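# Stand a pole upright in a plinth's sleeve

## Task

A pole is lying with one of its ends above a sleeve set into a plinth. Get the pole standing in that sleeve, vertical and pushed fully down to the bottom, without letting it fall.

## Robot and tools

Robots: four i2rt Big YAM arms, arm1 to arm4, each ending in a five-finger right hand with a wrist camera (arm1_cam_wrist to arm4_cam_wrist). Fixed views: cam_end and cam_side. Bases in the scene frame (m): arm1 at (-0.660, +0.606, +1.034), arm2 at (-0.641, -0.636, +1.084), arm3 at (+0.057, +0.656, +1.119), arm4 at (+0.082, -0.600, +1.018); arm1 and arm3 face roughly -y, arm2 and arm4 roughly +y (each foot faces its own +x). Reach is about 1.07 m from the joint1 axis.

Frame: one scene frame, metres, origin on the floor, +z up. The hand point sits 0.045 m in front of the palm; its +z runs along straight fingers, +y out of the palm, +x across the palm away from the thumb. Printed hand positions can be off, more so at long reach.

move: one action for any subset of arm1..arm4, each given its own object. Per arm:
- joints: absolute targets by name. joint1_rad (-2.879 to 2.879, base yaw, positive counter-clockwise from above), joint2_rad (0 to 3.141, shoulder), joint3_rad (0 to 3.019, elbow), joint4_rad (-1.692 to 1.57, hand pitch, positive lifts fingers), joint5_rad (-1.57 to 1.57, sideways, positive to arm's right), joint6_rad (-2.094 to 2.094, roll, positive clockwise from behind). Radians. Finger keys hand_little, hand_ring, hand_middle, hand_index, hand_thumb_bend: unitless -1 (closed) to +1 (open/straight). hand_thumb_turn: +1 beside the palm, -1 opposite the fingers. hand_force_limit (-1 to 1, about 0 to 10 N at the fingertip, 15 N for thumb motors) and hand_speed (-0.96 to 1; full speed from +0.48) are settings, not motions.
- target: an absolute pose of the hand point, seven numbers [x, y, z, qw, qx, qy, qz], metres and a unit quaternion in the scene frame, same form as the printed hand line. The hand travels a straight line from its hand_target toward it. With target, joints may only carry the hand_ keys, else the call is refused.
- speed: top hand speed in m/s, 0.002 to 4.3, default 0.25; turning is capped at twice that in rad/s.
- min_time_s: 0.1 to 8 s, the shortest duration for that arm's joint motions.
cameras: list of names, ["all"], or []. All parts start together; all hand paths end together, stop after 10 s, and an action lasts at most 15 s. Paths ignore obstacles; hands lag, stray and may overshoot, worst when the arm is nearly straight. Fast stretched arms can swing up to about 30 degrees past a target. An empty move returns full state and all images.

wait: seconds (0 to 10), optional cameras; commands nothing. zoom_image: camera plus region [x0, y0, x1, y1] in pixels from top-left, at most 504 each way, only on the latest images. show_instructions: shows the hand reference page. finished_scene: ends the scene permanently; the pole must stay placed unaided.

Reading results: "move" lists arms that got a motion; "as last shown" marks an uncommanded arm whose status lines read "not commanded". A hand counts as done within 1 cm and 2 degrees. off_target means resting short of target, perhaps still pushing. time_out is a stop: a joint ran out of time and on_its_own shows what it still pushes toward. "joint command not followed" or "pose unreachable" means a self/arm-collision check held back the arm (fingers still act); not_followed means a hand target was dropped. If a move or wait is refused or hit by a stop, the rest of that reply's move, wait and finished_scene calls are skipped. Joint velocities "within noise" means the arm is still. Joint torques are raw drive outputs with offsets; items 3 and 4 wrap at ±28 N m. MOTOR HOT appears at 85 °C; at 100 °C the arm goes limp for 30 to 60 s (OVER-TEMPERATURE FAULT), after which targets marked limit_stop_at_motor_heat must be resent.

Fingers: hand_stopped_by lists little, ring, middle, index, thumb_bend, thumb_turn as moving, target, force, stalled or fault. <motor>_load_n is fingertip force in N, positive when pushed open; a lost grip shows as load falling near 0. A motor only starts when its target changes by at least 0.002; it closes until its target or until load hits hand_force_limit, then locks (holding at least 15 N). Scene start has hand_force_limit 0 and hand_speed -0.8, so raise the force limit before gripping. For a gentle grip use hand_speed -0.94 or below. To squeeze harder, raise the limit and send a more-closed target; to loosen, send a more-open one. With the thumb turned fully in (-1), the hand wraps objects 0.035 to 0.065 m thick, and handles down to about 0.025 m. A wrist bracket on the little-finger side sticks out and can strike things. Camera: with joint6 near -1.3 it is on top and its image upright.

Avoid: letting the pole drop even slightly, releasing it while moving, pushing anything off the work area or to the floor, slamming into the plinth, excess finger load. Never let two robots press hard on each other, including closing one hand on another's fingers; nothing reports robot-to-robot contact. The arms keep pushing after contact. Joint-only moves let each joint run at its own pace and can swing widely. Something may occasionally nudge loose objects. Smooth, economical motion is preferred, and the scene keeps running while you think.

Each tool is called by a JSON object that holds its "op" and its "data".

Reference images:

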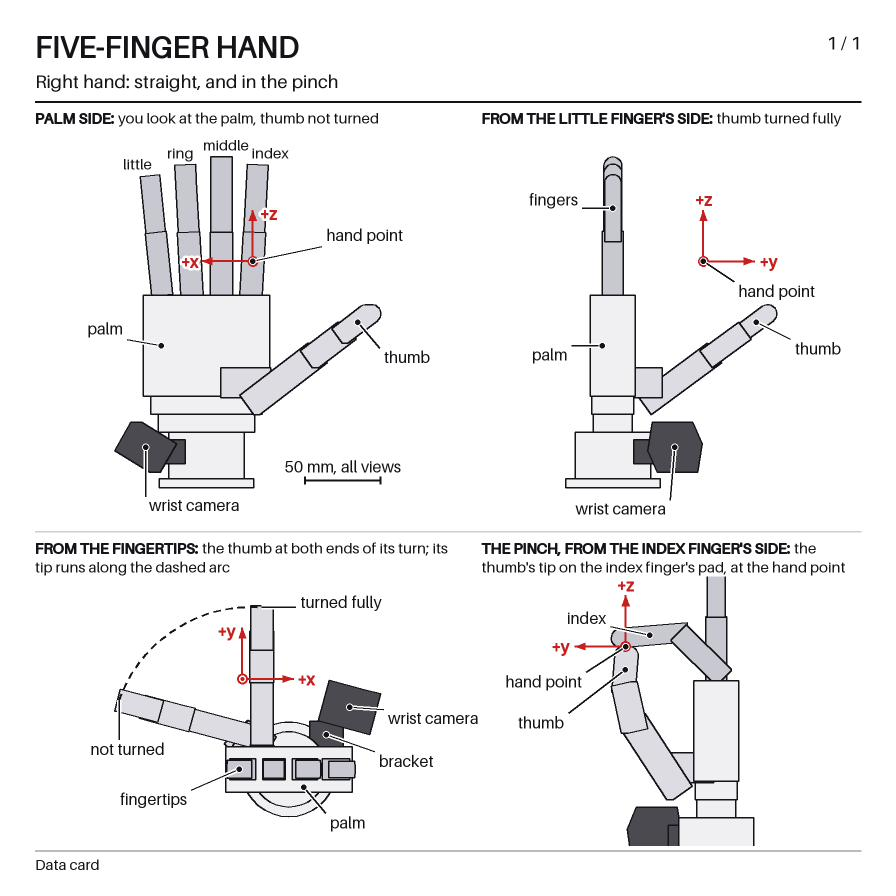

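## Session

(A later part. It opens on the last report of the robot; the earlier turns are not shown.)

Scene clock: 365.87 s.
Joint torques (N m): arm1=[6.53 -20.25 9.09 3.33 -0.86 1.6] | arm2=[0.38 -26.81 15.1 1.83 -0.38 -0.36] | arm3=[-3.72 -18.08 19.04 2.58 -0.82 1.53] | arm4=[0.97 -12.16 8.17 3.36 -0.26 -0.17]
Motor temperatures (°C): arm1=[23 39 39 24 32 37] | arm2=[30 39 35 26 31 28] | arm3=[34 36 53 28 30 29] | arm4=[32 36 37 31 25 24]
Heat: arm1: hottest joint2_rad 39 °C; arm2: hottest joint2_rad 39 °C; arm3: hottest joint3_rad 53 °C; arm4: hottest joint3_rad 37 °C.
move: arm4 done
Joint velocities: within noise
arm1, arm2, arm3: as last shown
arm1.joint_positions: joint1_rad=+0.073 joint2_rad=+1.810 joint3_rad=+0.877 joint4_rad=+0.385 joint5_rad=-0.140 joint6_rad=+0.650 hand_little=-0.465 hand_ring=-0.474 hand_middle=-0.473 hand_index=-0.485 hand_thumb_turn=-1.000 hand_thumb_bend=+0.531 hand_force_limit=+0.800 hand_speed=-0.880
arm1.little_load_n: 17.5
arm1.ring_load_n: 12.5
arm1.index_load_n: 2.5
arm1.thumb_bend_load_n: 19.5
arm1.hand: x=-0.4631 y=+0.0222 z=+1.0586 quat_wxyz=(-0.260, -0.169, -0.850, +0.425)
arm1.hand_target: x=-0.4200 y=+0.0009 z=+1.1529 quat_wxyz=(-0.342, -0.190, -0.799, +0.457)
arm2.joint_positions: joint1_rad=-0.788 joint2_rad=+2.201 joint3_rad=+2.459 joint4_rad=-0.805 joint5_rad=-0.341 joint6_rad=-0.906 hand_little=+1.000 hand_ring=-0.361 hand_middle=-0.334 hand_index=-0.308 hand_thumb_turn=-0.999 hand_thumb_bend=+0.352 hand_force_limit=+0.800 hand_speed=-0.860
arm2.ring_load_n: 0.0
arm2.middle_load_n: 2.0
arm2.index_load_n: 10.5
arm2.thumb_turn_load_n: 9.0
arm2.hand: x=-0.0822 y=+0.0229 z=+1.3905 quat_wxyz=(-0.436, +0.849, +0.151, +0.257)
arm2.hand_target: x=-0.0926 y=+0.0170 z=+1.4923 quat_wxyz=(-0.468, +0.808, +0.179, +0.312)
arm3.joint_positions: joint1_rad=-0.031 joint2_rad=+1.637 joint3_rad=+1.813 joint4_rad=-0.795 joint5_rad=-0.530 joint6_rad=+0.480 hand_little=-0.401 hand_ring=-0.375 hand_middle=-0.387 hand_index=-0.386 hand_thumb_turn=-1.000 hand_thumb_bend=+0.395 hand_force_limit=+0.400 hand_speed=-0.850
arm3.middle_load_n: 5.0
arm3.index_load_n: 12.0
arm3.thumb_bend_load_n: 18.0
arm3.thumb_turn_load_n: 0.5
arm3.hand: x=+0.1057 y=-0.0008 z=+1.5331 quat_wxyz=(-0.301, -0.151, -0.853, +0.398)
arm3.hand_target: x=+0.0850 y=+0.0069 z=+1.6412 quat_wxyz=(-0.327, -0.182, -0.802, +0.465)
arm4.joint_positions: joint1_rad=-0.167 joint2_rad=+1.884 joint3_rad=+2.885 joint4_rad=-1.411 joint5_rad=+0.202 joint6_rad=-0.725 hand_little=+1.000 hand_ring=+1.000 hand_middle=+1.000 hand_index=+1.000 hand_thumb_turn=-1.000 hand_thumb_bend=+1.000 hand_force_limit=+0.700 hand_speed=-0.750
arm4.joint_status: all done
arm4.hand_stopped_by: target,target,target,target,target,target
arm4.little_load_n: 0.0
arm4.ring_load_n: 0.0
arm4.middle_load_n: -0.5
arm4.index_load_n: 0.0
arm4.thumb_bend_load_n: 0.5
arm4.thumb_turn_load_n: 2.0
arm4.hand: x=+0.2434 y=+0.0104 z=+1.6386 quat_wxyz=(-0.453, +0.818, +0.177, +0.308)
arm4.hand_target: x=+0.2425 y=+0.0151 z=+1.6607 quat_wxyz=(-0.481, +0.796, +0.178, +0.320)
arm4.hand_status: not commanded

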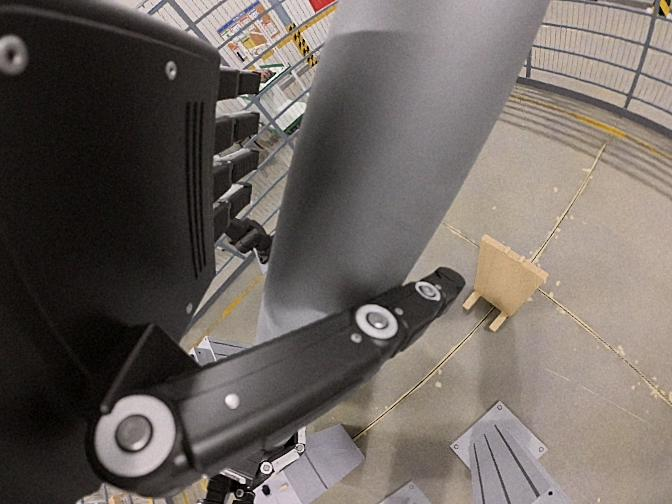

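{"op": "move", "data": {"arm4": {"target": [0.193, -0.06, 1.715, 0.4668, -0.8085, -0.1792, -0.3104], "speed": 0.15}}}

{"op": "move", "data": {"arm4": {"target": [0.2, -0.32, 1.45, 0.4668, -0.8085, -0.1792, -0.3104], "speed": 0.25}, "cameras": ["arm4_cam_wrist", "cam_side"]}}

Scene clock: 368.23 s.
Joint torques (N m): arm1=[6.48 -20.66 9.21 3.84 -1.04 1.74] | arm2=[0.21 -27.28 15.12 2.33 -0.39 -0.44] | arm3=[-4.54 -19.72 19.04 2.41 -1.14 1.59] | arm4=[0.91 -9.76 5.82 1.54 0.21 0]
Motor temperatures (°C): arm1=[23 39 39 24 32 37] | arm2=[30 39 35 26 31 28] | arm3=[34 36 54 28 30 29] | arm4=[32 36 36 31 25 24]
Heat: arm1: hottest joint2_rad 39 °C; arm2: hottest joint2_rad 39 °C; arm3: hottest joint3_rad 54 °C; arm4: hottest joint2_rad 36 °C.
move: arm4 off_target
Joint velocities: within noise
arm1, arm2, arm3: as last shown
arm1.joint_positions: joint1_rad=+0.073 joint2_rad=+1.810 joint3_rad=+0.877 joint4_rad=+0.374 joint5_rad=-0.135 joint6_rad=+0.641 hand_little=-0.465 hand_ring=-0.474 hand_middle=-0.473 hand_index=-0.485 hand_thumb_turn=-1.000 hand_thumb_bend=+0.531 hand_force_limit=+0.800 hand_speed=-0.880
arm1.little_load_n: 15.5
arm1.ring_load_n: 12.0
arm1.index_load_n: 4.0
arm1.thumb_bend_load_n: 19.0
arm1.thumb_turn_load_n: 0.0
arm1.hand: x=-0.4650 y=+0.0234 z=+1.0556 quat_wxyz=(-0.254, -0.168, -0.853, +0.423)
arm1.hand_target: x=-0.4201 y=+0.0009 z=+1.1529 quat_wxyz=(-0.342, -0.190, -0.799, +0.457)
arm2.joint_positions: joint1_rad=-0.794 joint2_rad=+2.210 joint3_rad=+2.459 joint4_rad=-0.817 joint5_rad=-0.341 joint6_rad=-0.894 hand_little=+1.000 hand_ring=-0.361 hand_middle=-0.335 hand_index=-0.308 hand_thumb_turn=-0.999 hand_thumb_bend=+0.352 hand_force_limit=+0.800 hand_speed=-0.860
arm2.middle_load_n: 0.5
arm2.thumb_bend_load_n: 14.0
arm2.thumb_turn_load_n: 10.0
arm2.hand: x=-0.0792 y=+0.0188 z=+1.3807 quat_wxyz=(-0.431, +0.855, +0.142, +0.249)
arm2.hand_target: x=-0.0926 y=+0.0171 z=+1.4923 quat_wxyz=(-0.468, +0.808, +0.179, +0.312)
arm3.joint_positions: joint1_rad=-0.020 joint2_rad=+1.655 joint3_rad=+1.813 joint4_rad=-0.790 joint5_rad=-0.522 joint6_rad=+0.475 hand_little=-0.401 hand_ring=-0.375 hand_middle=-0.387 hand_index=-0.386 hand_thumb_turn=-1.000 hand_thumb_bend=+0.395 hand_force_limit=+0.400 hand_speed=-0.850
arm3.middle_load_n: 3.5
arm3.index_load_n: 13.0
arm3.thumb_bend_load_n: 18.5
arm3.thumb_turn_load_n: 3.5
arm3.hand: x=+0.1107 y=-0.0068 z=+1.5218 quat_wxyz=(-0.299, -0.149, -0.857, +0.393)
arm3.hand_target: x=+0.0851 y=+0.0070 z=+1.6414 quat_wxyz=(-0.327, -0.182, -0.802, +0.465)
arm4.joint_positions: joint1_rad=-0.082 joint2_rad=+1.765 joint3_rad=+2.905 joint4_rad=-1.457 joint5_rad=+0.275 joint6_rad=-0.725 hand_little=+1.000 hand_ring=+1.000 hand_middle=+1.000 hand_index=+1.000 hand_thumb_turn=-1.000 hand_thumb_bend=+1.000 hand_force_limit=+0.700 hand_speed=-0.750
arm4.joint_status: not commanded
arm4.hand_stopped_by: target,target,target,target,target,target
arm4.little_load_n: 0.0
arm4.ring_load_n: 0.0
arm4.middle_load_n: 0.0
arm4.index_load_n: 0.0
arm4.thumb_bend_load_n: 0.5
arm4.thumb_turn_load_n: 0.5
arm4.hand: x=+0.1996 y=-0.0563 z=+1.7057 quat_wxyz=(-0.488, +0.790, +0.178, +0.327)
arm4.hand_target: x=+0.1932 y=-0.0606 z=+1.7138 quat_wxyz=(-0.497, +0.784, +0.178, +0.327)
arm4.hand_status: off_target (0.012 m and 3.7 deg from the pose sent, 0.115 m and 2.0 deg at the start; a joint's target at an end of its range on 38 of 42 steps)
pictures: none

Scene clock: 370.63 s.
Joint torques (N m): arm1=[6.12 -20.01 9.16 3.77 -1.01 1.74] | arm2=[0.85 -27.63 15.1 2.18 -0.45 -0.44] | arm3=[-4.66 -19.84 19.02 2.35 -1.16 1.59] | arm4=[-0.09 0.67 7.01 2.62 -0.11 -0.19]
Motor temperatures (°C): arm1=[23 39 39 24 32 37] | arm2=[30 39 35 26 31 28] | arm3=[34 36 55 28 30 29] | arm4=[32 35 36 31 25 24]
Heat: arm1: hottest joint2_rad 39 °C; arm2: hottest joint2_rad 39 °C; arm3: hottest joint3_rad 55 °C; arm4: hottest joint3_rad 36 °C.
move: arm4 done
Joint velocities: within noise
arm1, arm2, arm3: as last shown
arm1.joint_positions: joint1_rad=+0.072 joint2_rad=+1.810 joint3_rad=+0.877 joint4_rad=+0.374 joint5_rad=-0.135 joint6_rad=+0.640 hand_little=-0.465 hand_ring=-0.474 hand_middle=-0.473 hand_index=-0.485 hand_thumb_turn=-1.000 hand_thumb_bend=+0.531 hand_force_limit=+0.800 hand_speed=-0.880
arm1.hand: x=-0.4653 y=+0.0233 z=+1.0555 quat_wxyz=(-0.254, -0.167, -0.854, +0.423)
arm1.hand_target: x=-0.4202 y=+0.0009 z=+1.1529 quat_wxyz=(-0.342, -0.190, -0.799, +0.457)
arm2.joint_positions: joint1_rad=-0.794 joint2_rad=+2.210 joint3_rad=+2.459 joint4_rad=-0.818 joint5_rad=-0.340 joint6_rad=-0.894 hand_little=+1.000 hand_ring=-0.361 hand_middle=-0.335 hand_index=-0.308 hand_thumb_turn=-0.999 hand_thumb_bend=+0.352 hand_force_limit=+0.800 hand_speed=-0.860
arm2.middle_load_n: 1.0
arm2.index_load_n: 10.0
arm2.hand: x=-0.0792 y=+0.0187 z=+1.3802 quat_wxyz=(-0.431, +0.856, +0.142, +0.248)
arm2.hand_target: x=-0.0927 y=+0.0171 z=+1.4923 quat_wxyz=(-0.468, +0.808, +0.179, +0.312)
arm3.joint_positions: joint1_rad=-0.020 joint2_rad=+1.656 joint3_rad=+1.813 joint4_rad=-0.790 joint5_rad=-0.521 joint6_rad=+0.473 hand_little=-0.401 hand_ring=-0.375 hand_middle=-0.387 hand_index=-0.386 hand_thumb_turn=-1.000 hand_thumb_bend=+0.395 hand_force_limit=+0.400 hand_speed=-0.850
arm3.index_load_n: 12.5
arm3.thumb_turn_load_n: 4.0
arm3.hand: x=+0.1108 y=-0.0070 z=+1.5212 quat_wxyz=(-0.298, -0.148, -0.857, +0.393)
arm3.hand_target: x=+0.0850 y=+0.0070 z=+1.6414 quat_wxyz=(-0.327, -0.182, -0.802, +0.465)
arm4.joint_positions: joint1_rad=-0.251 joint2_rad=+0.589 joint3_rad=+1.126 joint4_rad=-0.930 joint5_rad=+0.104 joint6_rad=-0.755 hand_little=+1.000 hand_ring=+1.000 hand_middle=+1.000 hand_index=+1.000 hand_thumb_turn=-1.000 hand_thumb_bend=+1.000 hand_force_limit=+0.700 hand_speed=-0.750
arm4.joint_status: not commanded
arm4.hand_stopped_by: target,target,target,target,target,target
arm4.little_load_n: 0.0
arm4.ring_load_n: 0.0
arm4.middle_load_n: 0.0
arm4.index_load_n: 0.0
arm4.thumb_bend_load_n: 0.0
arm4.thumb_turn_load_n: 0.0
arm4.hand: x=+0.1953 y=-0.3218 z=+1.4457 quat_wxyz=(-0.462, +0.814, +0.180, +0.301)
arm4.hand_target: x=+0.1999 y=-0.3201 z=+1.4500 quat_wxyz=(-0.467, +0.809, +0.179, +0.311)
arm4.hand_status: done (0.007 m and 1.3 deg from the pose sent, 0.367 m and 3.7 deg at the start)

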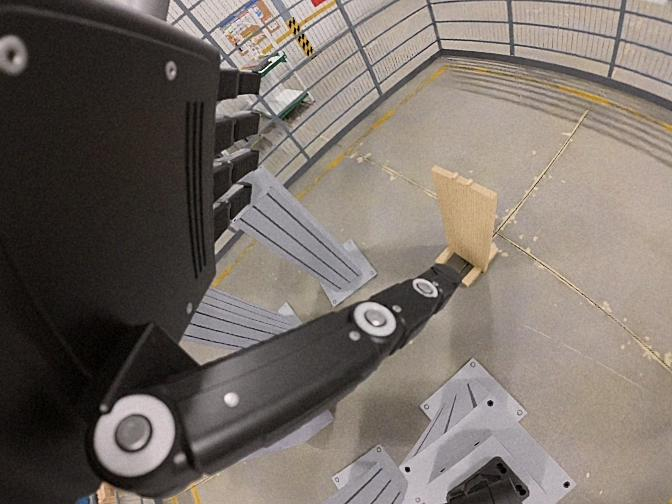

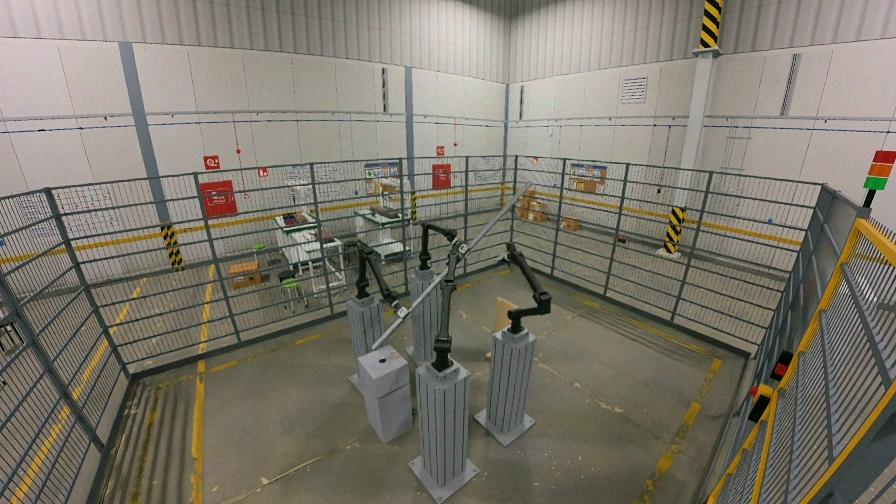

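{"op": "move", "data": {"arm1": {"joints": {"joint1_rad": 0.04, "joint2_rad": 1.681, "joint3_rad": 0.931, "joint4_rad": 0.487, "joint5_rad": -0.256, "joint6_rad": 0.861}, "min_time_s": 3.5}, "arm2": {"joints": {"joint1_rad": -0.70, "joint2_rad": 1.977, "joint3_rad": 2.462, "joint4_rad": -0.732, "joint5_rad": -0.251, "joint6_rad": -1.009}, "min_time_s": 3.5}, "arm3": {"joints": {"joint1_rad": -0.196, "joint2_rad": 1.66, "joint3_rad": 2.237, "joint4_rad": -0.92, "joint5_rad": -0.649, "joint6_rad": 0.647}, "min_time_s": 3.5}, "cameras": ["cam_side"]}}

{"op": "zoom_image", "data": {"camera": "cam_side", "region": [330, 200, 580, 400]}}

Scene clock: 402.73 s.
Joint torques (N m): arm1=[4.72 -21.77 10.32 5.23 -1.42 2.02] | arm2=[-0.03 -21.07 9.98 3.43 -0.11 -0.5] | arm3=[-8 -23.06 18.55 3.49 -1.2 2.23] | arm4=[0.03 0.97 6.97 2.62 -0.08 -0.13]
Motor temperatures (°C): arm1=[23 39 40 25 32 37] | arm2=[30 41 37 26 30 27] | arm3=[34 38 65 28 31 29] | arm4=[32 34 33 30 24 23]
Heat: arm1: hottest joint3_rad 40 °C; arm2: hottest joint2_rad 41 °C; arm3: hottest joint3_rad 65 °C; arm4: hottest joint2_rad 34 °C.
move: arm1 time_out; arm2 time_out; arm3 time_out
Joint velocities: within noise
arm1.joint_positions: joint1_rad=+0.011 joint2_rad=+1.785 joint3_rad=+0.864 joint4_rad=+0.400 joint5_rad=-0.222 joint6_rad=+0.663 hand_little=-0.467 hand_ring=-0.474 hand_middle=-0.473 hand_index=-0.484 hand_thumb_turn=-1.000 hand_thumb_bend=+0.531 hand_force_limit=+0.800 hand_speed=-0.880
arm1.joint_status: joint4_rad time_out (moved +0.026 of +0.113); joint5_rad time_out (moved -0.087 of -0.121); joint6_rad time_out (moved +0.023 of +0.221); the others done
arm1.hand_stopped_by: force,force,force,force,force,target
arm1.little_load_n: 1.5
arm1.ring_load_n: 6.0
arm1.middle_load_n: 7.0
arm1.index_load_n: 13.0
arm1.thumb_bend_load_n: 13.0
arm1.thumb_turn_load_n: 2.5
arm1.on_its_own: joint4_rad reads +0.400 and still pushes toward +0.487 since a time_out; joint5_rad reads -0.222 and still pushes toward -0.256 since a time_out; joint6_rad reads +0.663 and still pushes toward +0.861 since a time_out
arm1.hand: x=-0.4859 y=+0.0205 z=+1.0750 quat_wxyz=(-0.285, -0.178, -0.839, +0.427)
arm1.hand_target: x=-0.4544 y=-0.0117 z=+1.2032 quat_wxyz=(-0.387, -0.202, -0.760, +0.482)
arm1.hand_status: not commanded
arm2.joint_positions: joint1_rad=-0.758 joint2_rad=+2.115 joint3_rad=+2.382 joint4_rad=-0.861 joint5_rad=-0.243 joint6_rad=-0.856 hand_little=+1.000 hand_ring=-0.361 hand_middle=-0.335 hand_index=-0.308 hand_thumb_turn=-0.999 hand_thumb_bend=+0.352 hand_force_limit=+0.800 hand_speed=-0.860
arm2.joint_status: joint1_rad time_out (moved +0.036 of +0.094); joint4_rad time_out (moved -0.043 of +0.086); joint6_rad time_out (moved +0.038 of -0.115); the others done
arm2.hand_stopped_by: fault,force,force,force,force,target
arm2.little_load_n: 0.0
arm2.ring_load_n: 0.0
arm2.middle_load_n: 0.0
arm2.index_load_n: 5.5
arm2.thumb_bend_load_n: 13.5
arm2.thumb_turn_load_n: 10.0
arm2.on_its_own: joint1_rad is held at -0.753, not at your -0.700, since a time_out; joint4_rad is held at -0.825, not at your -0.732, since a time_out; joint6_rad reads -0.856 and still pushes toward -0.916 since a time_out (your -1.009 is given up)
arm2.hand: x=-0.1115 y=+0.0036 z=+1.4062 quat_wxyz=(-0.406, +0.869, +0.117, +0.257)
arm2.hand_target: x=-0.1057 y=+0.0114 z=+1.4233 quat_wxyz=(-0.412, +0.852, +0.147, +0.286)
arm2.hand_status: not commanded
arm3.joint_positions: joint1_rad=-0.098 joint2_rad=+1.763 joint3_rad=+2.060 joint4_rad=-0.972 joint5_rad=-0.629 joint6_rad=+0.454 hand_little=-0.401 hand_ring=-0.375 hand_middle=-0.388 hand_index=-0.386 hand_thumb_turn=-1.000 hand_thumb_bend=+0.395 hand_force_limit=+0.400 hand_speed=-0.850
arm3.joint_status: joint1_rad time_out (moved -0.078 of -0.176); joint3_rad time_out (moved +0.247 of +0.424); joint6_rad time_out (moved -0.019 of +0.174); the others done
arm3.hand_stopped_by: force,force,force,force,force,target
arm3.little_load_n: 0.0
arm3.ring_load_n: 0.0
arm3.middle_load_n: 0.5
arm3.index_load_n: 14.5
arm3.thumb_bend_load_n: 19.5
arm3.thumb_turn_load_n: 7.5
arm3.on_its_own: joint1_rad reads -0.098 and still pushes toward -0.196 since a time_out; joint3_rad reads +2.060 and still pushes toward +2.172 since a time_out; joint6_rad reads +0.454 and still pushes toward +0.647 since a time_out
arm3.hand: x=+0.0708 y=-0.0190 z=+1.5638 quat_wxyz=(-0.324, -0.155, -0.854, +0.377)
arm3.hand_target: x=+0.0237 y=+0.0146 z=+1.7047 quat_wxyz=(-0.348, -0.211, -0.783, +0.470)
arm3.hand_status: not commanded
arm4: as last shown
led back after a hold (arm3 arm): the arm was led back toward your command in small steps, so it may still be short of it.
joint command not followed: on one or more control steps a check withheld the commanded joint targets of the arm2 arm, and it was not sent them on those steps.
cause: the commanded joint targets, or the way to them, would bring a part of the robot too close to another arm (this arm's hand and a part of the arm3 arm, along the way the arms are being sent, or toward where that arm still pushes).
joint command not followed: on one or more control steps a check withheld the commanded joint targets of the arm3 arm, and it was not sent them on those steps.
cause: the commanded joint targets, or the way to them, would bring a part of the robot too close to another arm (a part of this arm and the arm2 arm's hand, along the way the arms are being sent, or toward where that arm still pushes).

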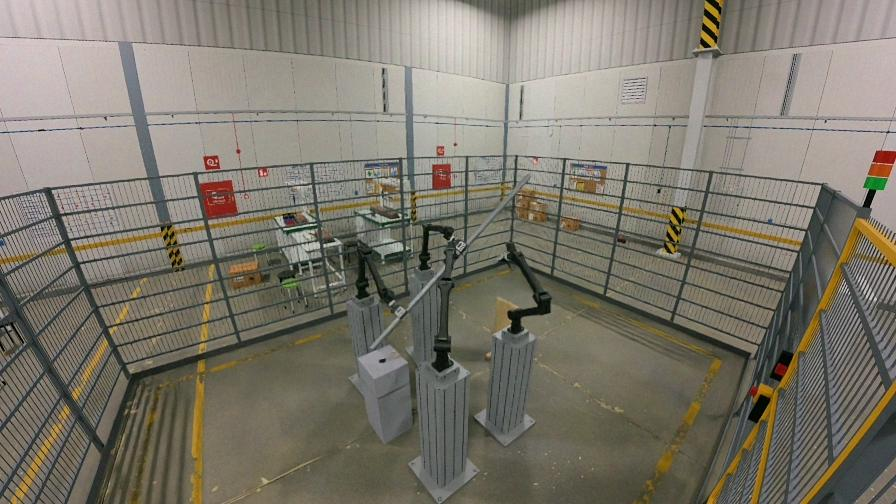

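Scaled by 2.016.

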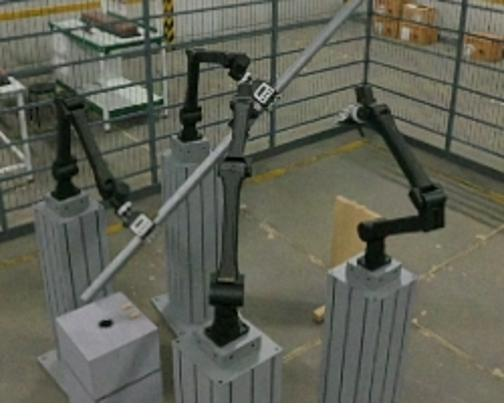

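{"op": "move", "data": {"arm1": {"target": [-0.465, -0.015, 1.22, 0.3384, 0.1954, 0.7972, -0.4603], "speed": 0.05}, "arm2": {"target": [-0.165, 0.04, 1.595, 0.4547, -0.7876, -0.2081, -0.3604], "speed": 0.045}, "arm3": {"target": [-0.02, 0.015, 1.77, 0.3384, 0.1954, 0.7972, -0.4603], "speed": 0.05}, "cameras": []}}

Scene clock: 409.87 s.
Joint torques (N m): arm1=[6.18 -20.31 5.64 3.82 -2.59 2.21] | arm2=[0.21 -28.1 9.25 3.06 -0.29 -1.66] | arm3=[-3.84 -20.66 13.93 1.63 -2.28 2.15] | arm4=[-0.09 0.85 6.99 2.61 -0.09 -0.14]
Motor temperatures (°C): arm1=[23 39 39 26 35 38] | arm2=[30 41 38 26 30 28] | arm3=[34 37 64 28 32 30] | arm4=[32 34 33 30 24 23]
Heat: arm1: hottest joint2_rad 39 °C; arm2: hottest joint2_rad 41 °C; arm3: hottest joint3_rad 64 °C; arm4: hottest joint2_rad 34 °C.
move: arm1 off_target; arm2 off_target; arm3 off_target
Joint velocities: within noise
arm1.joint_positions: joint1_rad=-0.175 joint2_rad=+1.922 joint3_rad=+0.721 joint4_rad=+0.612 joint5_rad=-0.342 joint6_rad=+0.464 hand_little=-0.467 hand_ring=-0.475 hand_middle=-0.473 hand_index=-0.483 hand_thumb_turn=-1.000 hand_thumb_bend=+0.531 hand_force_limit=+0.800 hand_speed=-0.880
arm1.joint_status: not commanded
arm1.hand_stopped_by: force,force,force,force,force,target
arm1.little_load_n: 0.0
arm1.ring_load_n: 0.0
arm1.middle_load_n: 4.0
arm1.index_load_n: 17.5
arm1.thumb_bend_load_n: 15.0
arm1.thumb_turn_load_n: 3.5
arm1.hand: x=-0.5773 y=+0.0686 z=+0.9811 quat_wxyz=(-0.246, -0.150, -0.856, +0.429)
arm1.hand_target: x=-0.5395 y=+0.0435 z=+1.0632 quat_wxyz=(-0.338, -0.182, -0.806, +0.451)
arm1.hand_status: off_target (0.277 m and 14.1 deg from the pose sent, 0.151 m and 8.9 deg at the start; pose on its path clipped on 141 of 141 steps)
arm2.joint_positions: joint1_rad=-0.672 joint2_rad=+2.025 joint3_rad=+1.828 joint4_rad=-0.284 joint5_rad=-0.176 joint6_rad=-0.781 hand_little=+1.000 hand_ring=-0.359 hand_middle=-0.334 hand_index=-0.309 hand_thumb_turn=-0.999 hand_thumb_bend=+0.353 hand_force_limit=+0.800 hand_speed=-0.860
arm2.joint_status: not commanded
arm2.hand_stopped_by: fault,force,force,force,force,target
arm2.little_load_n: 0.0
arm2.ring_load_n: 16.5
arm2.middle_load_n: 9.0
arm2.index_load_n: 2.0
arm2.thumb_bend_load_n: 18.0
arm2.thumb_turn_load_n: 9.0
arm2.hand: x=-0.1614 y=+0.0427 z=+1.2720 quat_wxyz=(-0.442, +0.845, +0.109, +0.280)
arm2.hand_target: x=-0.1640 y=+0.0406 z=+1.3707 quat_wxyz=(-0.453, +0.791, +0.197, +0.361)
arm2.hand_status: off_target (0.323 m and 16.1 deg from the pose sent, 0.200 m and 19.2 deg at the start; pose on its path clipped on 121 of 141 steps)
arm3.joint_positions: joint1_rad=-0.157 joint2_rad=+1.665 joint3_rad=+1.486 joint4_rad=-0.432 joint5_rad=-0.622 joint6_rad=+0.375 hand_little=-0.401 hand_ring=-0.375 hand_middle=-0.387 hand_index=-0.364 hand_thumb_turn=-0.999 hand_thumb_bend=+0.395 hand_force_limit=+0.400 hand_speed=-0.850
arm3.joint_status: not commanded
arm3.hand_stopped_by: force,force,force,force,force,target
arm3.little_load_n: 0.0
arm3.ring_load_n: 0.0
arm3.middle_load_n: 3.0
arm3.index_load_n: 23.0
arm3.thumb_bend_load_n: 17.5
arm3.thumb_turn_load_n: 11.0
arm3.hand: x=+0.0314 y=-0.0030 z=+1.3999 quat_wxyz=(-0.292, -0.136, -0.845, +0.426)
arm3.hand_target: x=+0.0198 y=+0.0065 z=+1.4953 quat_wxyz=(-0.337, -0.185, -0.802, +0.457)
arm3.hand_status: off_target (0.374 m and 11.0 deg from the pose sent, 0.228 m and 12.5 deg at the start; pose on its path clipped on 141 of 141 steps)
arm4: as last shown
arm4.middle_load_n: -0.5

{"op": "move", "data": {"cameras": ["cam_side","cam_end"]}}

{"op": "zoom_image", "data": {"camera": "cam_side", "region": [330, 280, 450, 400]}}

{"op": "zoom_image", "data": {"camera": "cam_end", "region": [380, 240, 520, 400]}}

Scene clock: 410.60 s.
Joint torques (N m): arm1=[5.89 -19.9 5.71 3.82 -2.54 2.18] | arm2=[1.08 -28.63 9.37 3.11 -0.31 -1.68] | arm3=[-3.49 -20.48 13.89 1.65 -2.28 2.15] | arm4=[-0.09 0.79 6.97 2.58 -0.1 -0.15]
Motor temperatures (°C): arm1=[23 39 39 26 35 38] | arm2=[30 41 38 26 30 28] | arm3=[34 37 63 28 32 30] | arm4=[32 34 33 30 24 23]
Heat: arm1: hottest joint2_rad 39 °C; arm2: hottest joint2_rad 41 °C; arm3: hottest joint3_rad 63 °C; arm4: hottest joint2_rad 34 °C.
Joint velocities: within noise
arm1.joint_positions: joint1_rad=-0.175 joint2_rad=+1.922 joint3_rad=+0.720 joint4_rad=+0.612 joint5_rad=-0.342 joint6_rad=+0.464 hand_little=-0.467 hand_ring=-0.475 hand_middle=-0.473 hand_index=-0.483 hand_thumb_turn=-1.000 hand_thumb_bend=+0.531 hand_force_limit=+0.800 hand_speed=-0.880
arm1.joint_status: not commanded
arm1.hand_stopped_by: force,force,force,force,force,target
arm1.little_load_n: 0.0
arm1.ring_load_n: 0.0
arm1.middle_load_n: 4.5
arm1.index_load_n: 17.5
arm1.thumb_bend_load_n: 15.0
arm1.thumb_turn_load_n: 4.0
arm1.hand: x=-0.5775 y=+0.0688 z=+0.9810 quat_wxyz=(-0.246, -0.151, -0.856, +0.429) (m; scene frame)
arm1.hand_target: x=-0.5396 y=+0.0435 z=+1.0632 quat_wxyz=(-0.338, -0.182, -0.806, +0.451) (m; scene frame)
arm1.hand_status: off_target (0.277 m and 14.1 deg from the pose sent, 0.151 m and 8.9 deg at the start; pose on its path clipped on 141 of 141 steps)
arm2.joint_positions: joint1_rad=-0.672 joint2_rad=+2.025 joint3_rad=+1.827 joint4_rad=-0.284 joint5_rad=-0.176 joint6_rad=-0.781 hand_little=+1.000 hand_ring=-0.359 hand_middle=-0.334 hand_index=-0.309 hand_thumb_turn=-0.999 hand_thumb_bend=+0.353 hand_force_limit=+0.800 hand_speed=-0.860
arm2.joint_status: not commanded
arm2.hand_stopped_by: fault,force,force,force,force,target
arm2.little_load_n: 0.0
arm2.ring_load_n: 16.5
arm2.middle_load_n: 9.0
arm2.index_load_n: 2.0
arm2.thumb_bend_load_n: 18.0
arm2.thumb_turn_load_n: 9.5
arm2.hand: x=-0.1614 y=+0.0426 z=+1.2717 quat_wxyz=(-0.442, +0.845, +0.109, +0.280) (m; scene frame)
arm2.hand_target: x=-0.1639 y=+0.0406 z=+1.3706 quat_wxyz=(-0.452, +0.791, +0.197, +0.361) (m; scene frame)
arm2.hand_status: off_target (0.323 m and 16.1 deg from the pose sent, 0.200 m and 19.2 deg at the start; pose on its path clipped on 121 of 141 steps)
arm3.joint_positions: joint1_rad=-0.157 joint2_rad=+1.665 joint3_rad=+1.486 joint4_rad=-0.432 joint5_rad=-0.622 joint6_rad=+0.375 hand_little=-0.401 hand_ring=-0.375 hand_middle=-0.387 hand_index=-0.364 hand_thumb_turn=-0.999 hand_thumb_bend=+0.395 hand_force_limit=+0.400 hand_speed=-0.850
arm3.joint_status: not commanded
arm3.hand_stopped_by: force,force,force,force,force,target
arm3.little_load_n: 0.0
arm3.ring_load_n: 0.0
arm3.middle_load_n: 3.0
arm3.index_load_n: 23.0
arm3.thumb_bend_load_n: 17.5
arm3.thumb_turn_load_n: 11.0
arm3.hand: x=+0.0311 y=-0.0030 z=+1.3997 quat_wxyz=(-0.292, -0.136, -0.845, +0.426) (m; scene frame)
arm3.hand_target: x=+0.0196 y=+0.0065 z=+1.4952 quat_wxyz=(-0.337, -0.185, -0.802, +0.457) (m; scene frame)
arm3.hand_status: off_target (0.374 m and 11.0 deg from the pose sent, 0.228 m and 12.5 deg at the start; pose on its path clipped on 141 of 141 steps)
arm4.joint_positions: joint1_rad=-0.251 joint2_rad=+0.589 joint3_rad=+1.126 joint4_rad=-0.930 joint5_rad=+0.104 joint6_rad=-0.755 hand_little=+1.000 hand_ring=+1.000 hand_middle=+1.000 hand_index=+1.000 hand_thumb_turn=-1.000 hand_thumb_bend=+1.000 hand_force_limit=+0.700 hand_speed=-0.750
arm4.joint_status: not commanded
arm4.hand_stopped_by: target,target,target,target,target,target
arm4.little_load_n: 0.0
arm4.ring_load_n: 0.0
arm4.middle_load_n: 0.0
arm4.index_load_n: 0.0
arm4.thumb_bend_load_n: 0.5
arm4.thumb_turn_load_n: 0.0
arm4.hand: x=+0.1953 y=-0.3218 z=+1.4457 quat_wxyz=(-0.462, +0.814, +0.180, +0.301) (m; scene frame)
arm4.hand_target: x=+0.1999 y=-0.3201 z=+1.4500 quat_wxyz=(-0.467, +0.809, +0.179, +0.311) (m; scene frame)
arm4.hand_status: not commanded
pictures: cam_end, cam_side

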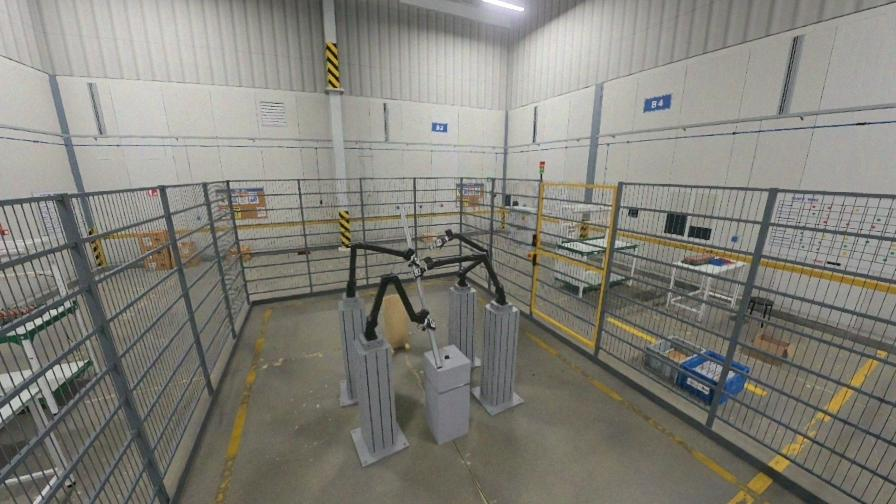

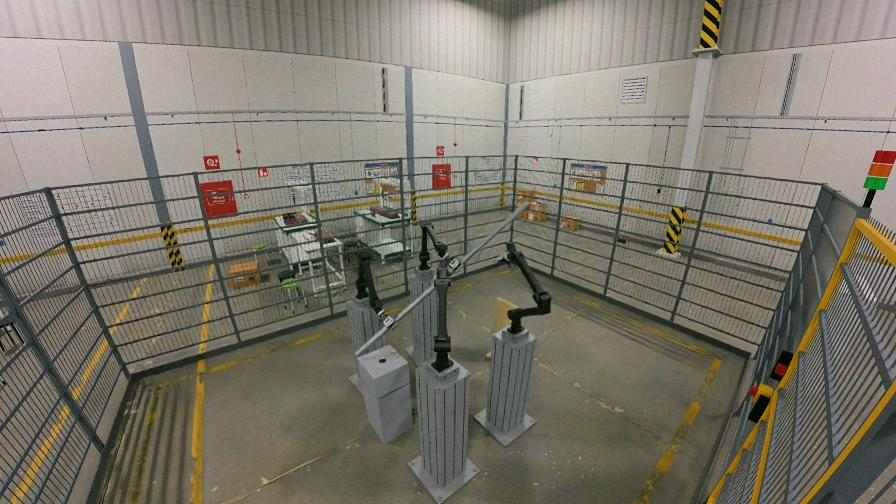

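Scaled by 4.200.

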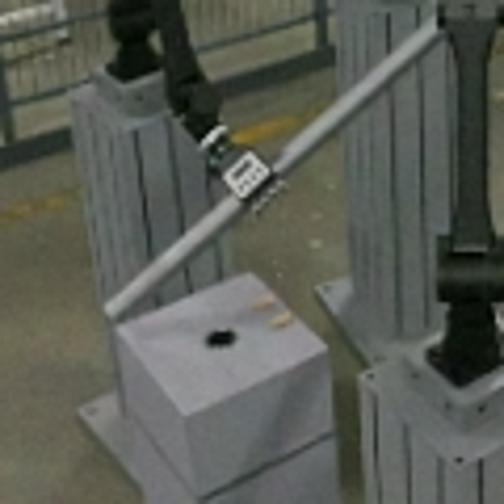

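Scaled by 3.150.

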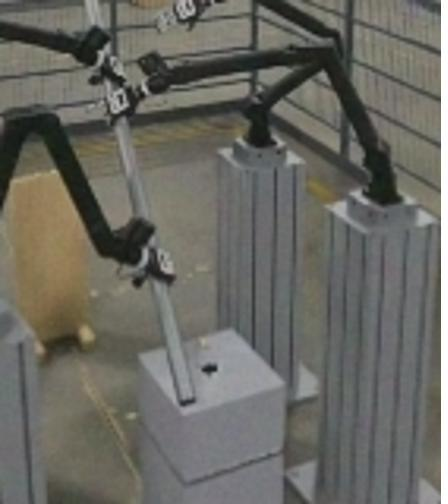

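{"op": "move", "data": {"arm1": {"joints": {"joint1_rad": 0.125, "joint2_rad": 1.67, "joint3_rad": 0.96, "joint4_rad": 0.423, "joint5_rad": -0.149, "joint6_rad": 0.805}, "min_time_s": 4}, "arm2": {"joints": {"joint1_rad": -0.78, "joint2_rad": 2.10, "joint3_rad": 2.52, "joint4_rad": -0.816, "joint5_rad": -0.344, "joint6_rad": -0.951}, "min_time_s": 4}, "arm3": {"joints": {"joint1_rad": -0.068, "joint2_rad": 1.56, "joint3_rad": 1.98, "joint4_rad": -0.786, "joint5_rad": -0.524, "joint6_rad": 0.55}, "min_time_s": 4}, "cameras": ["cam_side"]}}

{"op": "zoom_image", "data": {"camera": "cam_side", "region": [330, 200, 530, 400]}}

Scene clock: 420.70 s.
Joint torques (N m): arm1=[9.41 -23.94 12.97 4.26 -1.27 1.82] | arm2=[1.32 -20.25 9.4 2.22 -0.04 0.02] | arm3=[-3.31 -27.63 18.85 1.35 -1.92 1.16] | arm4=[0.09 0.67 6.99 2.59 -0.1 -0.14]
Motor temperatures (°C): arm1=[23 40 40 26 36 39] | arm2=[30 41 37 26 30 28] | arm3=[34 38 64 28 33 30] | arm4=[32 33 33 30 24 23]
Heat: arm1: hottest joint2_rad 40 °C; arm2: hottest joint2_rad 41 °C; arm3: hottest joint3_rad 64 °C; arm4: hottest joint2_rad 33 °C.
move: arm1 time_out; arm2 time_out; arm3 time_out
Joint velocities: within noise
arm1.joint_positions: joint1_rad=+0.042 joint2_rad=+1.813 joint3_rad=+0.807 joint4_rad=+0.364 joint5_rad=-0.119 joint6_rad=+0.626 hand_little=-0.465 hand_ring=-0.474 hand_middle=-0.473 hand_index=-0.485 hand_thumb_turn=-1.000 hand_thumb_bend=+0.531 hand_force_limit=+0.800 hand_speed=-0.880
arm1.joint_status: joint1_rad time_out (moved +0.217 of +0.300); joint2_rad time_out (moved -0.109 of -0.252); joint3_rad time_out (moved +0.087 of +0.240); joint4_rad time_out (moved -0.247 of -0.189); joint6_rad time_out (moved +0.162 of +0.341); the others done
arm1.hand_stopped_by: force,force,force,force,force,target
arm1.little_load_n: 18.0
arm1.ring_load_n: 13.5
arm1.middle_load_n: 6.0
arm1.index_load_n: 2.5
arm1.thumb_bend_load_n: 19.5
arm1.thumb_turn_load_n: -5.0
arm1.on_its_own: joint1_rad reads +0.042 and still pushes toward +0.125 since a time_out; joint2_rad reads +1.813 and still pushes toward +1.670 since a time_out; joint3_rad reads +0.807 and still pushes toward +0.920 since a time_out; joint4_rad reads +0.364 and still pushes toward +0.423 since a time_out; joint5_rad reads -0.119 and still pushes toward -0.149 since a time_out; joint6_rad reads +0.626 and still pushes toward +0.805 since a time_out
arm1.hand: x=-0.4912 y=+0.0517 z=+1.0211 quat_wxyz=(-0.225, -0.184, -0.870, +0.398)
arm1.hand_target: x=-0.4219 y=+0.0035 z=+1.1824 quat_wxyz=(-0.347, -0.187, -0.785, +0.477)
arm1.hand_status: not commanded
arm2.joint_positions: joint1_rad=-0.760 joint2_rad=+2.028 joint3_rad=+1.919 joint4_rad=-0.282 joint5_rad=-0.195 joint6_rad=-0.773 hand_little=+1.000 hand_ring=-0.358 hand_middle=-0.334 hand_index=-0.309 hand_thumb_turn=-1.000 hand_thumb_bend=+0.353 hand_force_limit=+0.800 hand_speed=-0.860
arm2.joint_status: joint3_rad time_out (moved +0.092 of +0.693); joint4_rad time_out (moved +0.002 of -0.532); joint5_rad time_out (moved -0.019 of -0.168); joint6_rad time_out (moved +0.008 of -0.170); the others done
arm2.hand_stopped_by: fault,force,force,force,force,target
arm2.little_load_n: 0.0
arm2.ring_load_n: 21.5
arm2.middle_load_n: 6.5
arm2.index_load_n: 0.0
arm2.thumb_bend_load_n: 18.0
arm2.thumb_turn_load_n: -3.0
arm2.on_its_own: joint3_rad is held at +1.919, not at your +2.520, since a time_out; joint4_rad is held at -0.285, not at your -0.816, since a time_out; joint5_rad is held at -0.192, not at your -0.344, since a time_out; joint6_rad is held at -0.775, not at your -0.951, since a time_out
arm2.hand: x=-0.0929 y=+0.0164 z=+1.3253 quat_wxyz=(-0.462, +0.824, +0.077, +0.319)
arm2.hand_target: x=-0.1059 y=+0.0265 z=+1.3249 quat_wxyz=(-0.464, +0.824, +0.085, +0.315)
arm2.hand_status: not commanded
arm3.joint_positions: joint1_rad=-0.029 joint2_rad=+1.728 joint3_rad=+1.810 joint4_rad=-0.783 joint5_rad=-0.485 joint6_rad=+0.451 hand_little=-0.401 hand_ring=-0.375 hand_middle=-0.387 hand_index=-0.367 hand_thumb_turn=-1.000 hand_thumb_bend=+0.395 hand_force_limit=+0.400 hand_speed=-0.850
arm3.joint_status: joint2_rad time_out (moved +0.063 of -0.105); joint3_rad time_out (moved +0.324 of +0.494); joint5_rad time_out (moved +0.137 of +0.098); joint6_rad time_out (moved +0.077 of +0.175); the others done
arm3.hand_stopped_by: force,force,force,force,force,target
arm3.little_load_n: 0.5
arm3.ring_load_n: 0.0
arm3.middle_load_n: 7.0
arm3.index_load_n: 7.5
arm3.thumb_bend_load_n: 16.5
arm3.thumb_turn_load_n: 0.0
arm3.on_its_own: joint2_rad reads +1.728 and still pushes toward +1.560 since a time_out; joint3_rad reads +1.810 and still pushes toward +1.923 since a time_out; joint5_rad reads -0.485 and still pushes toward -0.524 since a time_out; joint6_rad reads +0.451 and still pushes toward +0.550 since a time_out
arm3.hand: x=+0.0954 y=-0.0285 z=+1.4707 quat_wxyz=(-0.276, -0.163, -0.871, +0.372)
arm3.hand_target: x=+0.0871 y=+0.0168 z=+1.6446 quat_wxyz=(-0.308, -0.160, -0.808, +0.477)
arm3.hand_status: not commanded
arm4: as last shown
arm4.thumb_bend_load_n: 0.0
arm4.thumb_turn_load_n: 0.5
led back after a hold (arm2 arm): the arm was led back toward your command in small steps, so it may still be short of it.
joint command not followed: on one or more control steps a check withheld the commanded joint targets of the arm2 arm, and it was not sent them on those steps.
cause: the commanded joint targets, or the way to them, would bring a part of the robot too close to another arm (this arm's hand and a part of the arm3 arm, 129 mm apart when this arm was first held).

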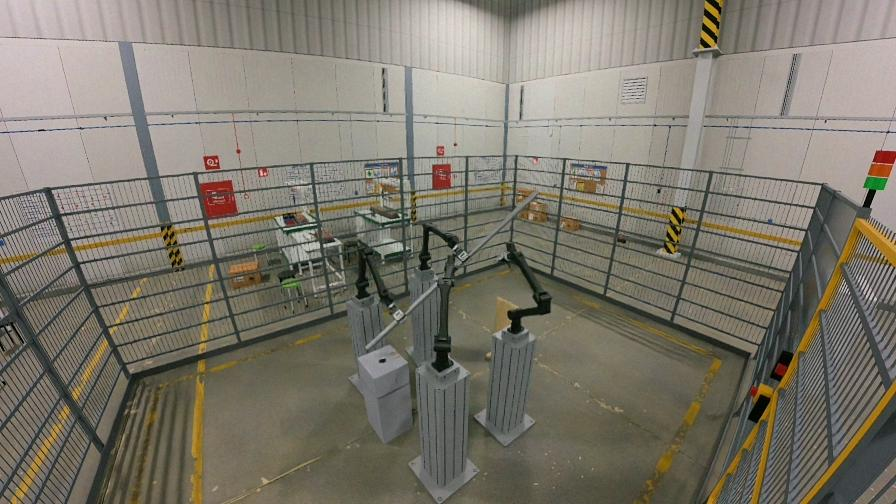

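Scaled by 2.520.

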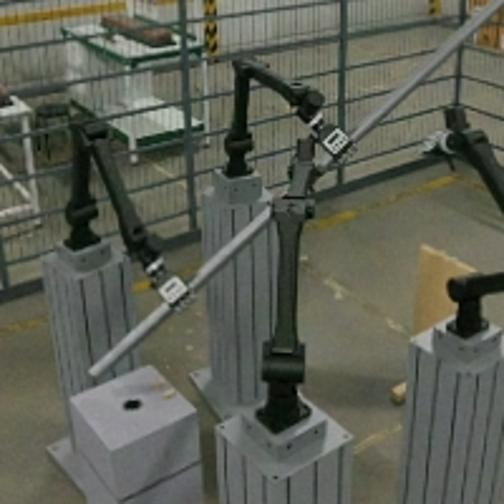

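{"op": "move", "data": {"arm2": {"target": [-0.125, 0.025, 1.50, 0.4668, -0.8085, -0.1792, -0.3104], "speed": 0.06}, "cameras": []}}

Scene clock: 425.73 s.
Joint torques (N m): arm1=[9.35 -23.36 12.94 4.18 -1.37 1.89] | arm2=[0.91 -26.11 14.31 0.66 -1.9 -0.93] | arm3=[-3.19 -26.64 18.77 1.29 -1.92 1.13] | arm4=[-0.09 0.85 6.98 2.61 -0.11 -0.14]
Motor temperatures (°C): arm1=[23 41 40 26 36 39] | arm2=[30 40 38 26 30 28] | arm3=[34 39 64 28 34 30] | arm4=[32 33 32 30 24 23]
Heat: arm1: hottest joint2_rad 41 °C; arm2: hottest joint2_rad 40 °C; arm3: hottest joint3_rad 64 °C; arm4: hottest joint2_rad 33 °C.
move: arm2 off_target
Joint velocities: within noise
arm1, arm3, arm4: as last shown
arm1.joint_positions: joint1_rad=+0.042 joint2_rad=+1.795 joint3_rad=+0.807 joint4_rad=+0.364 joint5_rad=-0.115 joint6_rad=+0.625 hand_little=-0.465 hand_ring=-0.474 hand_middle=-0.473 hand_index=-0.485 hand_thumb_turn=-1.000 hand_thumb_bend=+0.531 hand_force_limit=+0.800 hand_speed=-0.880
arm1.little_load_n: 17.0
arm1.ring_load_n: 12.5
arm1.index_load_n: 3.0
arm1.thumb_bend_load_n: 19.0
arm1.on_its_own: joint1_rad reads +0.042 and still pushes toward +0.125 since a time_out; joint3_rad reads +0.807 and still pushes toward +0.920 since a time_out; joint4_rad reads +0.364 and still pushes toward +0.423 since a time_out; joint5_rad reads -0.115 and still pushes toward -0.149 since a time_out; joint6_rad reads +0.625 and still pushes toward +0.805 since a time_out
arm1.hand: x=-0.4917 y=+0.0488 z=+1.0310 quat_wxyz=(-0.226, -0.184, -0.866, +0.406)
arm2.joint_positions: joint1_rad=-0.772 joint2_rad=+2.067 joint3_rad=+2.079 joint4_rad=-0.509 joint5_rad=-0.271 joint6_rad=-0.823 hand_little=+1.000 hand_ring=-0.360 hand_middle=-0.334 hand_index=-0.308 hand_thumb_turn=-0.999 hand_thumb_bend=+0.353 hand_force_limit=+0.800 hand_speed=-0.860
arm2.joint_status: not commanded
arm2.hand_stopped_by: fault,force,force,force,force,target
arm2.little_load_n: 0.0
arm2.ring_load_n: 5.0
arm2.middle_load_n: 5.5
arm2.index_load_n: 7.0
arm2.thumb_bend_load_n: 13.5
arm2.thumb_turn_load_n: 11.0
arm2.hand: x=-0.0970 y=+0.0139 z=+1.3409 quat_wxyz=(-0.444, +0.846, +0.108, +0.275)
arm2.hand_target: x=-0.1163 y=+0.0178 z=+1.4368 quat_wxyz=(-0.469, +0.806, +0.175, +0.315)
arm2.hand_status: off_target (0.162 m and 10.4 deg from the pose sent, 0.178 m and 11.9 deg at the start; pose on its path clipped on 48 of 103 steps)
arm3.joint_positions: joint1_rad=-0.030 joint2_rad=+1.716 joint3_rad=+1.810 joint4_rad=-0.781 joint5_rad=-0.485 joint6_rad=+0.454 hand_little=-0.401 hand_ring=-0.375 hand_middle=-0.387 hand_index=-0.367 hand_thumb_turn=-1.000 hand_thumb_bend=+0.395 hand_force_limit=+0.400 hand_speed=-0.850
arm3.little_load_n: 0.0
arm3.thumb_bend_load_n: 16.0
arm3.on_its_own: joint2_rad reads +1.716 and still pushes toward +1.560 since a time_out; joint3_rad reads +1.810 and still pushes toward +1.923 since a time_out; joint5_rad reads -0.485 and still pushes toward -0.524 since a time_out; joint6_rad reads +0.454 and still pushes toward +0.550 since a time_out
arm3.hand: x=+0.0950 y=-0.0264 z=+1.4786 quat_wxyz=(-0.276, -0.162, -0.869, +0.378)
arm3.hand_target: x=+0.0869 y=+0.0168 z=+1.6445 quat_wxyz=(-0.308, -0.160, -0.808, +0.477)
arm4.middle_load_n: -0.5

{"op": "move", "data": {"cameras": ["cam_side","cam_end","arm2_cam_wrist"]}}

{"op": "zoom_image", "data": {"camera": "cam_side", "region": [340, 310, 440, 390]}}

{"op": "zoom_image", "data": {"camera": "cam_end", "region": [400, 320, 500, 400]}}

Scene clock: 429.83 s.
Joint torques (N m): arm1=[9.82 -22.65 13.12 4.27 -1.36 1.85] | arm2=[1.38 -26.52 14.32 0.59 -1.9 -0.93] | arm3=[-3.19 -26.7 18.73 1.29 -1.91 1.13] | arm4=[-0.15 0.91 6.93 2.63 -0.09 -0.15]
Motor temperatures (°C): arm1=[23 42 41 26 35 39] | arm2=[30 41 39 26 31 28] | arm3=[34 39 63 28 34 29] | arm4=[32 33 32 30 24 23]
Heat: arm1: hottest joint2_rad 42 °C; arm2: hottest joint2_rad 41 °C; arm3: hottest joint3_rad 63 °C; arm4: hottest joint2_rad 33 °C.
Joint velocities: within noise
arm1.joint_positions: joint1_rad=+0.042 joint2_rad=+1.795 joint3_rad=+0.807 joint4_rad=+0.364 joint5_rad=-0.115 joint6_rad=+0.625 hand_little=-0.465 hand_ring=-0.474 hand_middle=-0.473 hand_index=-0.485 hand_thumb_turn=-1.000 hand_thumb_bend=+0.531 hand_force_limit=+0.800 hand_speed=-0.880
arm1.joint_status: not commanded
arm1.hand_stopped_by: force,force,force,force,force,target
arm1.little_load_n: 17.0
arm1.ring_load_n: 12.5
arm1.middle_load_n: 5.5
arm1.index_load_n: 3.0
arm1.thumb_bend_load_n: 19.0
arm1.thumb_turn_load_n: -5.0
arm1.on_its_own: joint1_rad reads +0.042 and still pushes toward +0.125 since a time_out; joint3_rad reads +0.807 and still pushes toward +0.920 since a time_out; joint4_rad reads +0.364 and still pushes toward +0.423 since a time_out; joint5_rad reads -0.115 and still pushes toward -0.149 since a time_out; joint6_rad reads +0.625 and still pushes toward +0.805 since a time_out
arm1.hand: x=-0.4917 y=+0.0488 z=+1.0310 quat_wxyz=(-0.226, -0.184, -0.866, +0.406) (m; scene frame)
arm1.hand_target: x=-0.4219 y=+0.0035 z=+1.1824 quat_wxyz=(-0.347, -0.187, -0.785, +0.477) (m; scene frame)
arm1.hand_status: not commanded
arm2.joint_positions: joint1_rad=-0.772 joint2_rad=+2.067 joint3_rad=+2.079 joint4_rad=-0.509 joint5_rad=-0.271 joint6_rad=-0.823 hand_little=+1.000 hand_ring=-0.360 hand_middle=-0.334 hand_index=-0.308 hand_thumb_turn=-0.999 hand_thumb_bend=+0.353 hand_force_limit=+0.800 hand_speed=-0.860
arm2.joint_status: not commanded
arm2.hand_stopped_by: fault,force,force,force,force,target
arm2.little_load_n: 0.0
arm2.ring_load_n: 5.0
arm2.middle_load_n: 5.5
arm2.index_load_n: 6.5
arm2.thumb_bend_load_n: 13.5
arm2.thumb_turn_load_n: 11.0
arm2.hand: x=-0.0970 y=+0.0139 z=+1.3409 quat_wxyz=(-0.444, +0.846, +0.108, +0.275) (m; scene frame)
arm2.hand_target: x=-0.1163 y=+0.0178 z=+1.4368 quat_wxyz=(-0.469, +0.806, +0.175, +0.315) (m; scene frame)
arm2.hand_status: off_target (0.162 m and 10.4 deg from the pose sent, 0.178 m and 11.9 deg at the start; pose on its path clipped on 48 of 103 steps)
arm3.joint_positions: joint1_rad=-0.030 joint2_rad=+1.716 joint3_rad=+1.810 joint4_rad=-0.781 joint5_rad=-0.485 joint6_rad=+0.454 hand_little=-0.401 hand_ring=-0.375 hand_middle=-0.387 hand_index=-0.367 hand_thumb_turn=-1.000 hand_thumb_bend=+0.395 hand_force_limit=+0.400 hand_speed=-0.850
arm3.joint_status: not commanded
arm3.hand_stopped_by: force,force,force,force,force,target
arm3.little_load_n: 0.0
arm3.ring_load_n: 0.0
arm3.middle_load_n: 6.5
arm3.index_load_n: 8.0
arm3.thumb_bend_load_n: 16.0
arm3.thumb_turn_load_n: 0.0
arm3.on_its_own: joint2_rad reads +1.716 and still pushes toward +1.560 since a time_out; joint3_rad reads +1.810 and still pushes toward +1.923 since a time_out; joint5_rad reads -0.485 and still pushes toward -0.524 since a time_out; joint6_rad reads +0.454 and still pushes toward +0.550 since a time_out
arm3.hand: x=+0.0950 y=-0.0264 z=+1.4786 quat_wxyz=(-0.276, -0.162, -0.869, +0.378) (m; scene frame)
arm3.hand_target: x=+0.0869 y=+0.0168 z=+1.6445 quat_wxyz=(-0.308, -0.160, -0.808, +0.477) (m; scene frame)
arm3.hand_status: not commanded
arm4.joint_positions: joint1_rad=-0.251 joint2_rad=+0.589 joint3_rad=+1.126 joint4_rad=-0.930 joint5_rad=+0.104 joint6_rad=-0.755 hand_little=+1.000 hand_ring=+1.000 hand_middle=+1.000 hand_index=+1.000 hand_thumb_turn=-1.000 hand_thumb_bend=+1.000 hand_force_limit=+0.700 hand_speed=-0.750
arm4.joint_status: not commanded
arm4.hand_stopped_by: target,target,target,target,target,target
arm4.little_load_n: 0.0
arm4.ring_load_n: 0.0
arm4.middle_load_n: 0.0
arm4.index_load_n: -0.5
arm4.thumb_bend_load_n: 0.0
arm4.thumb_turn_load_n: 0.0
arm4.hand: x=+0.1953 y=-0.3218 z=+1.4457 quat_wxyz=(-0.462, +0.814, +0.180, +0.301) (m; scene frame)
arm4.hand_target: x=+0.1999 y=-0.3201 z=+1.4500 quat_wxyz=(-0.467, +0.809, +0.179, +0.311) (m; scene frame)
arm4.hand_status: not commanded
pictures: arm2_cam_wrist, cam_end, cam_side

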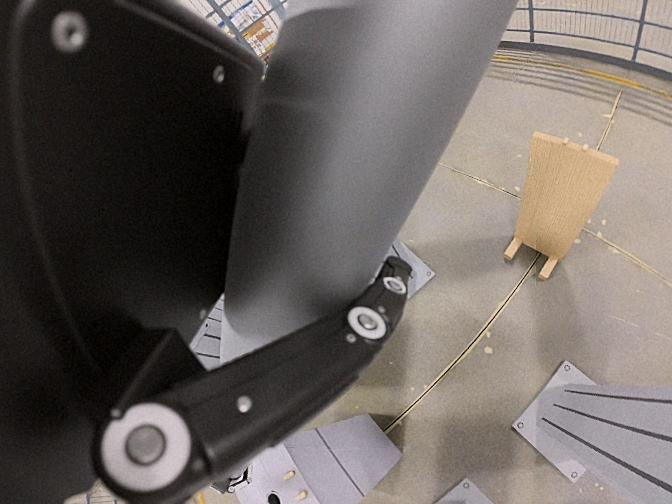

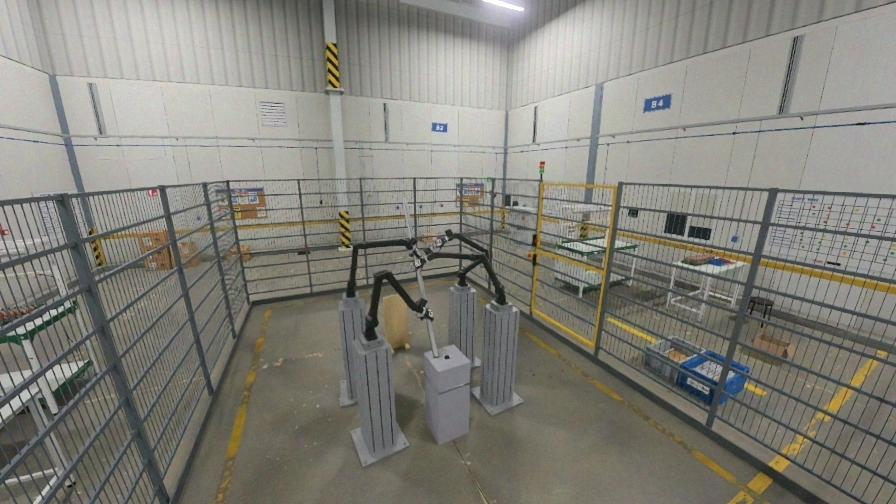

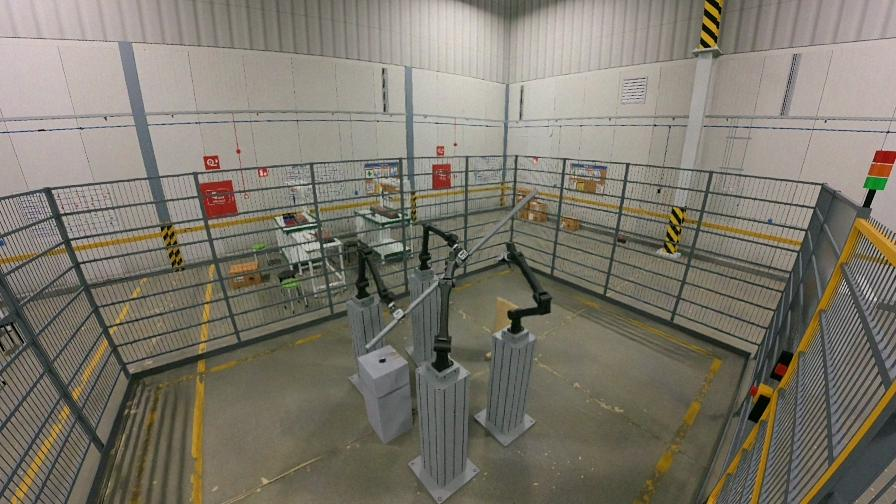

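Scaled by 5.040.

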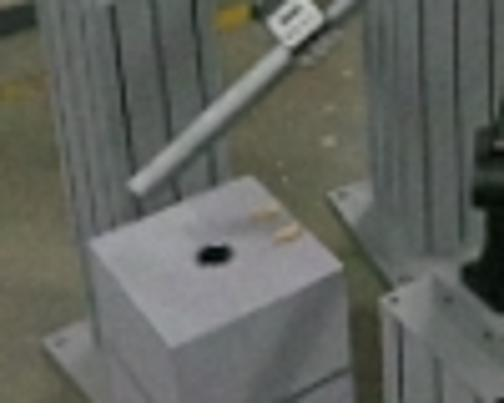

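Scaled by 5.040.

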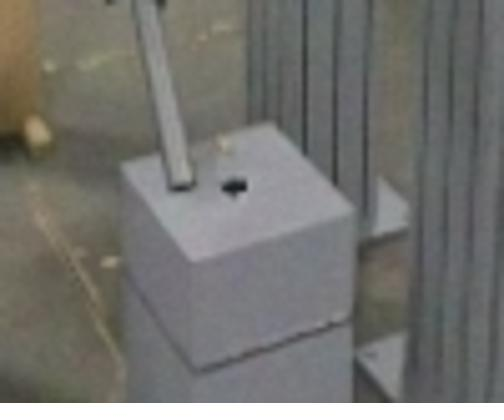

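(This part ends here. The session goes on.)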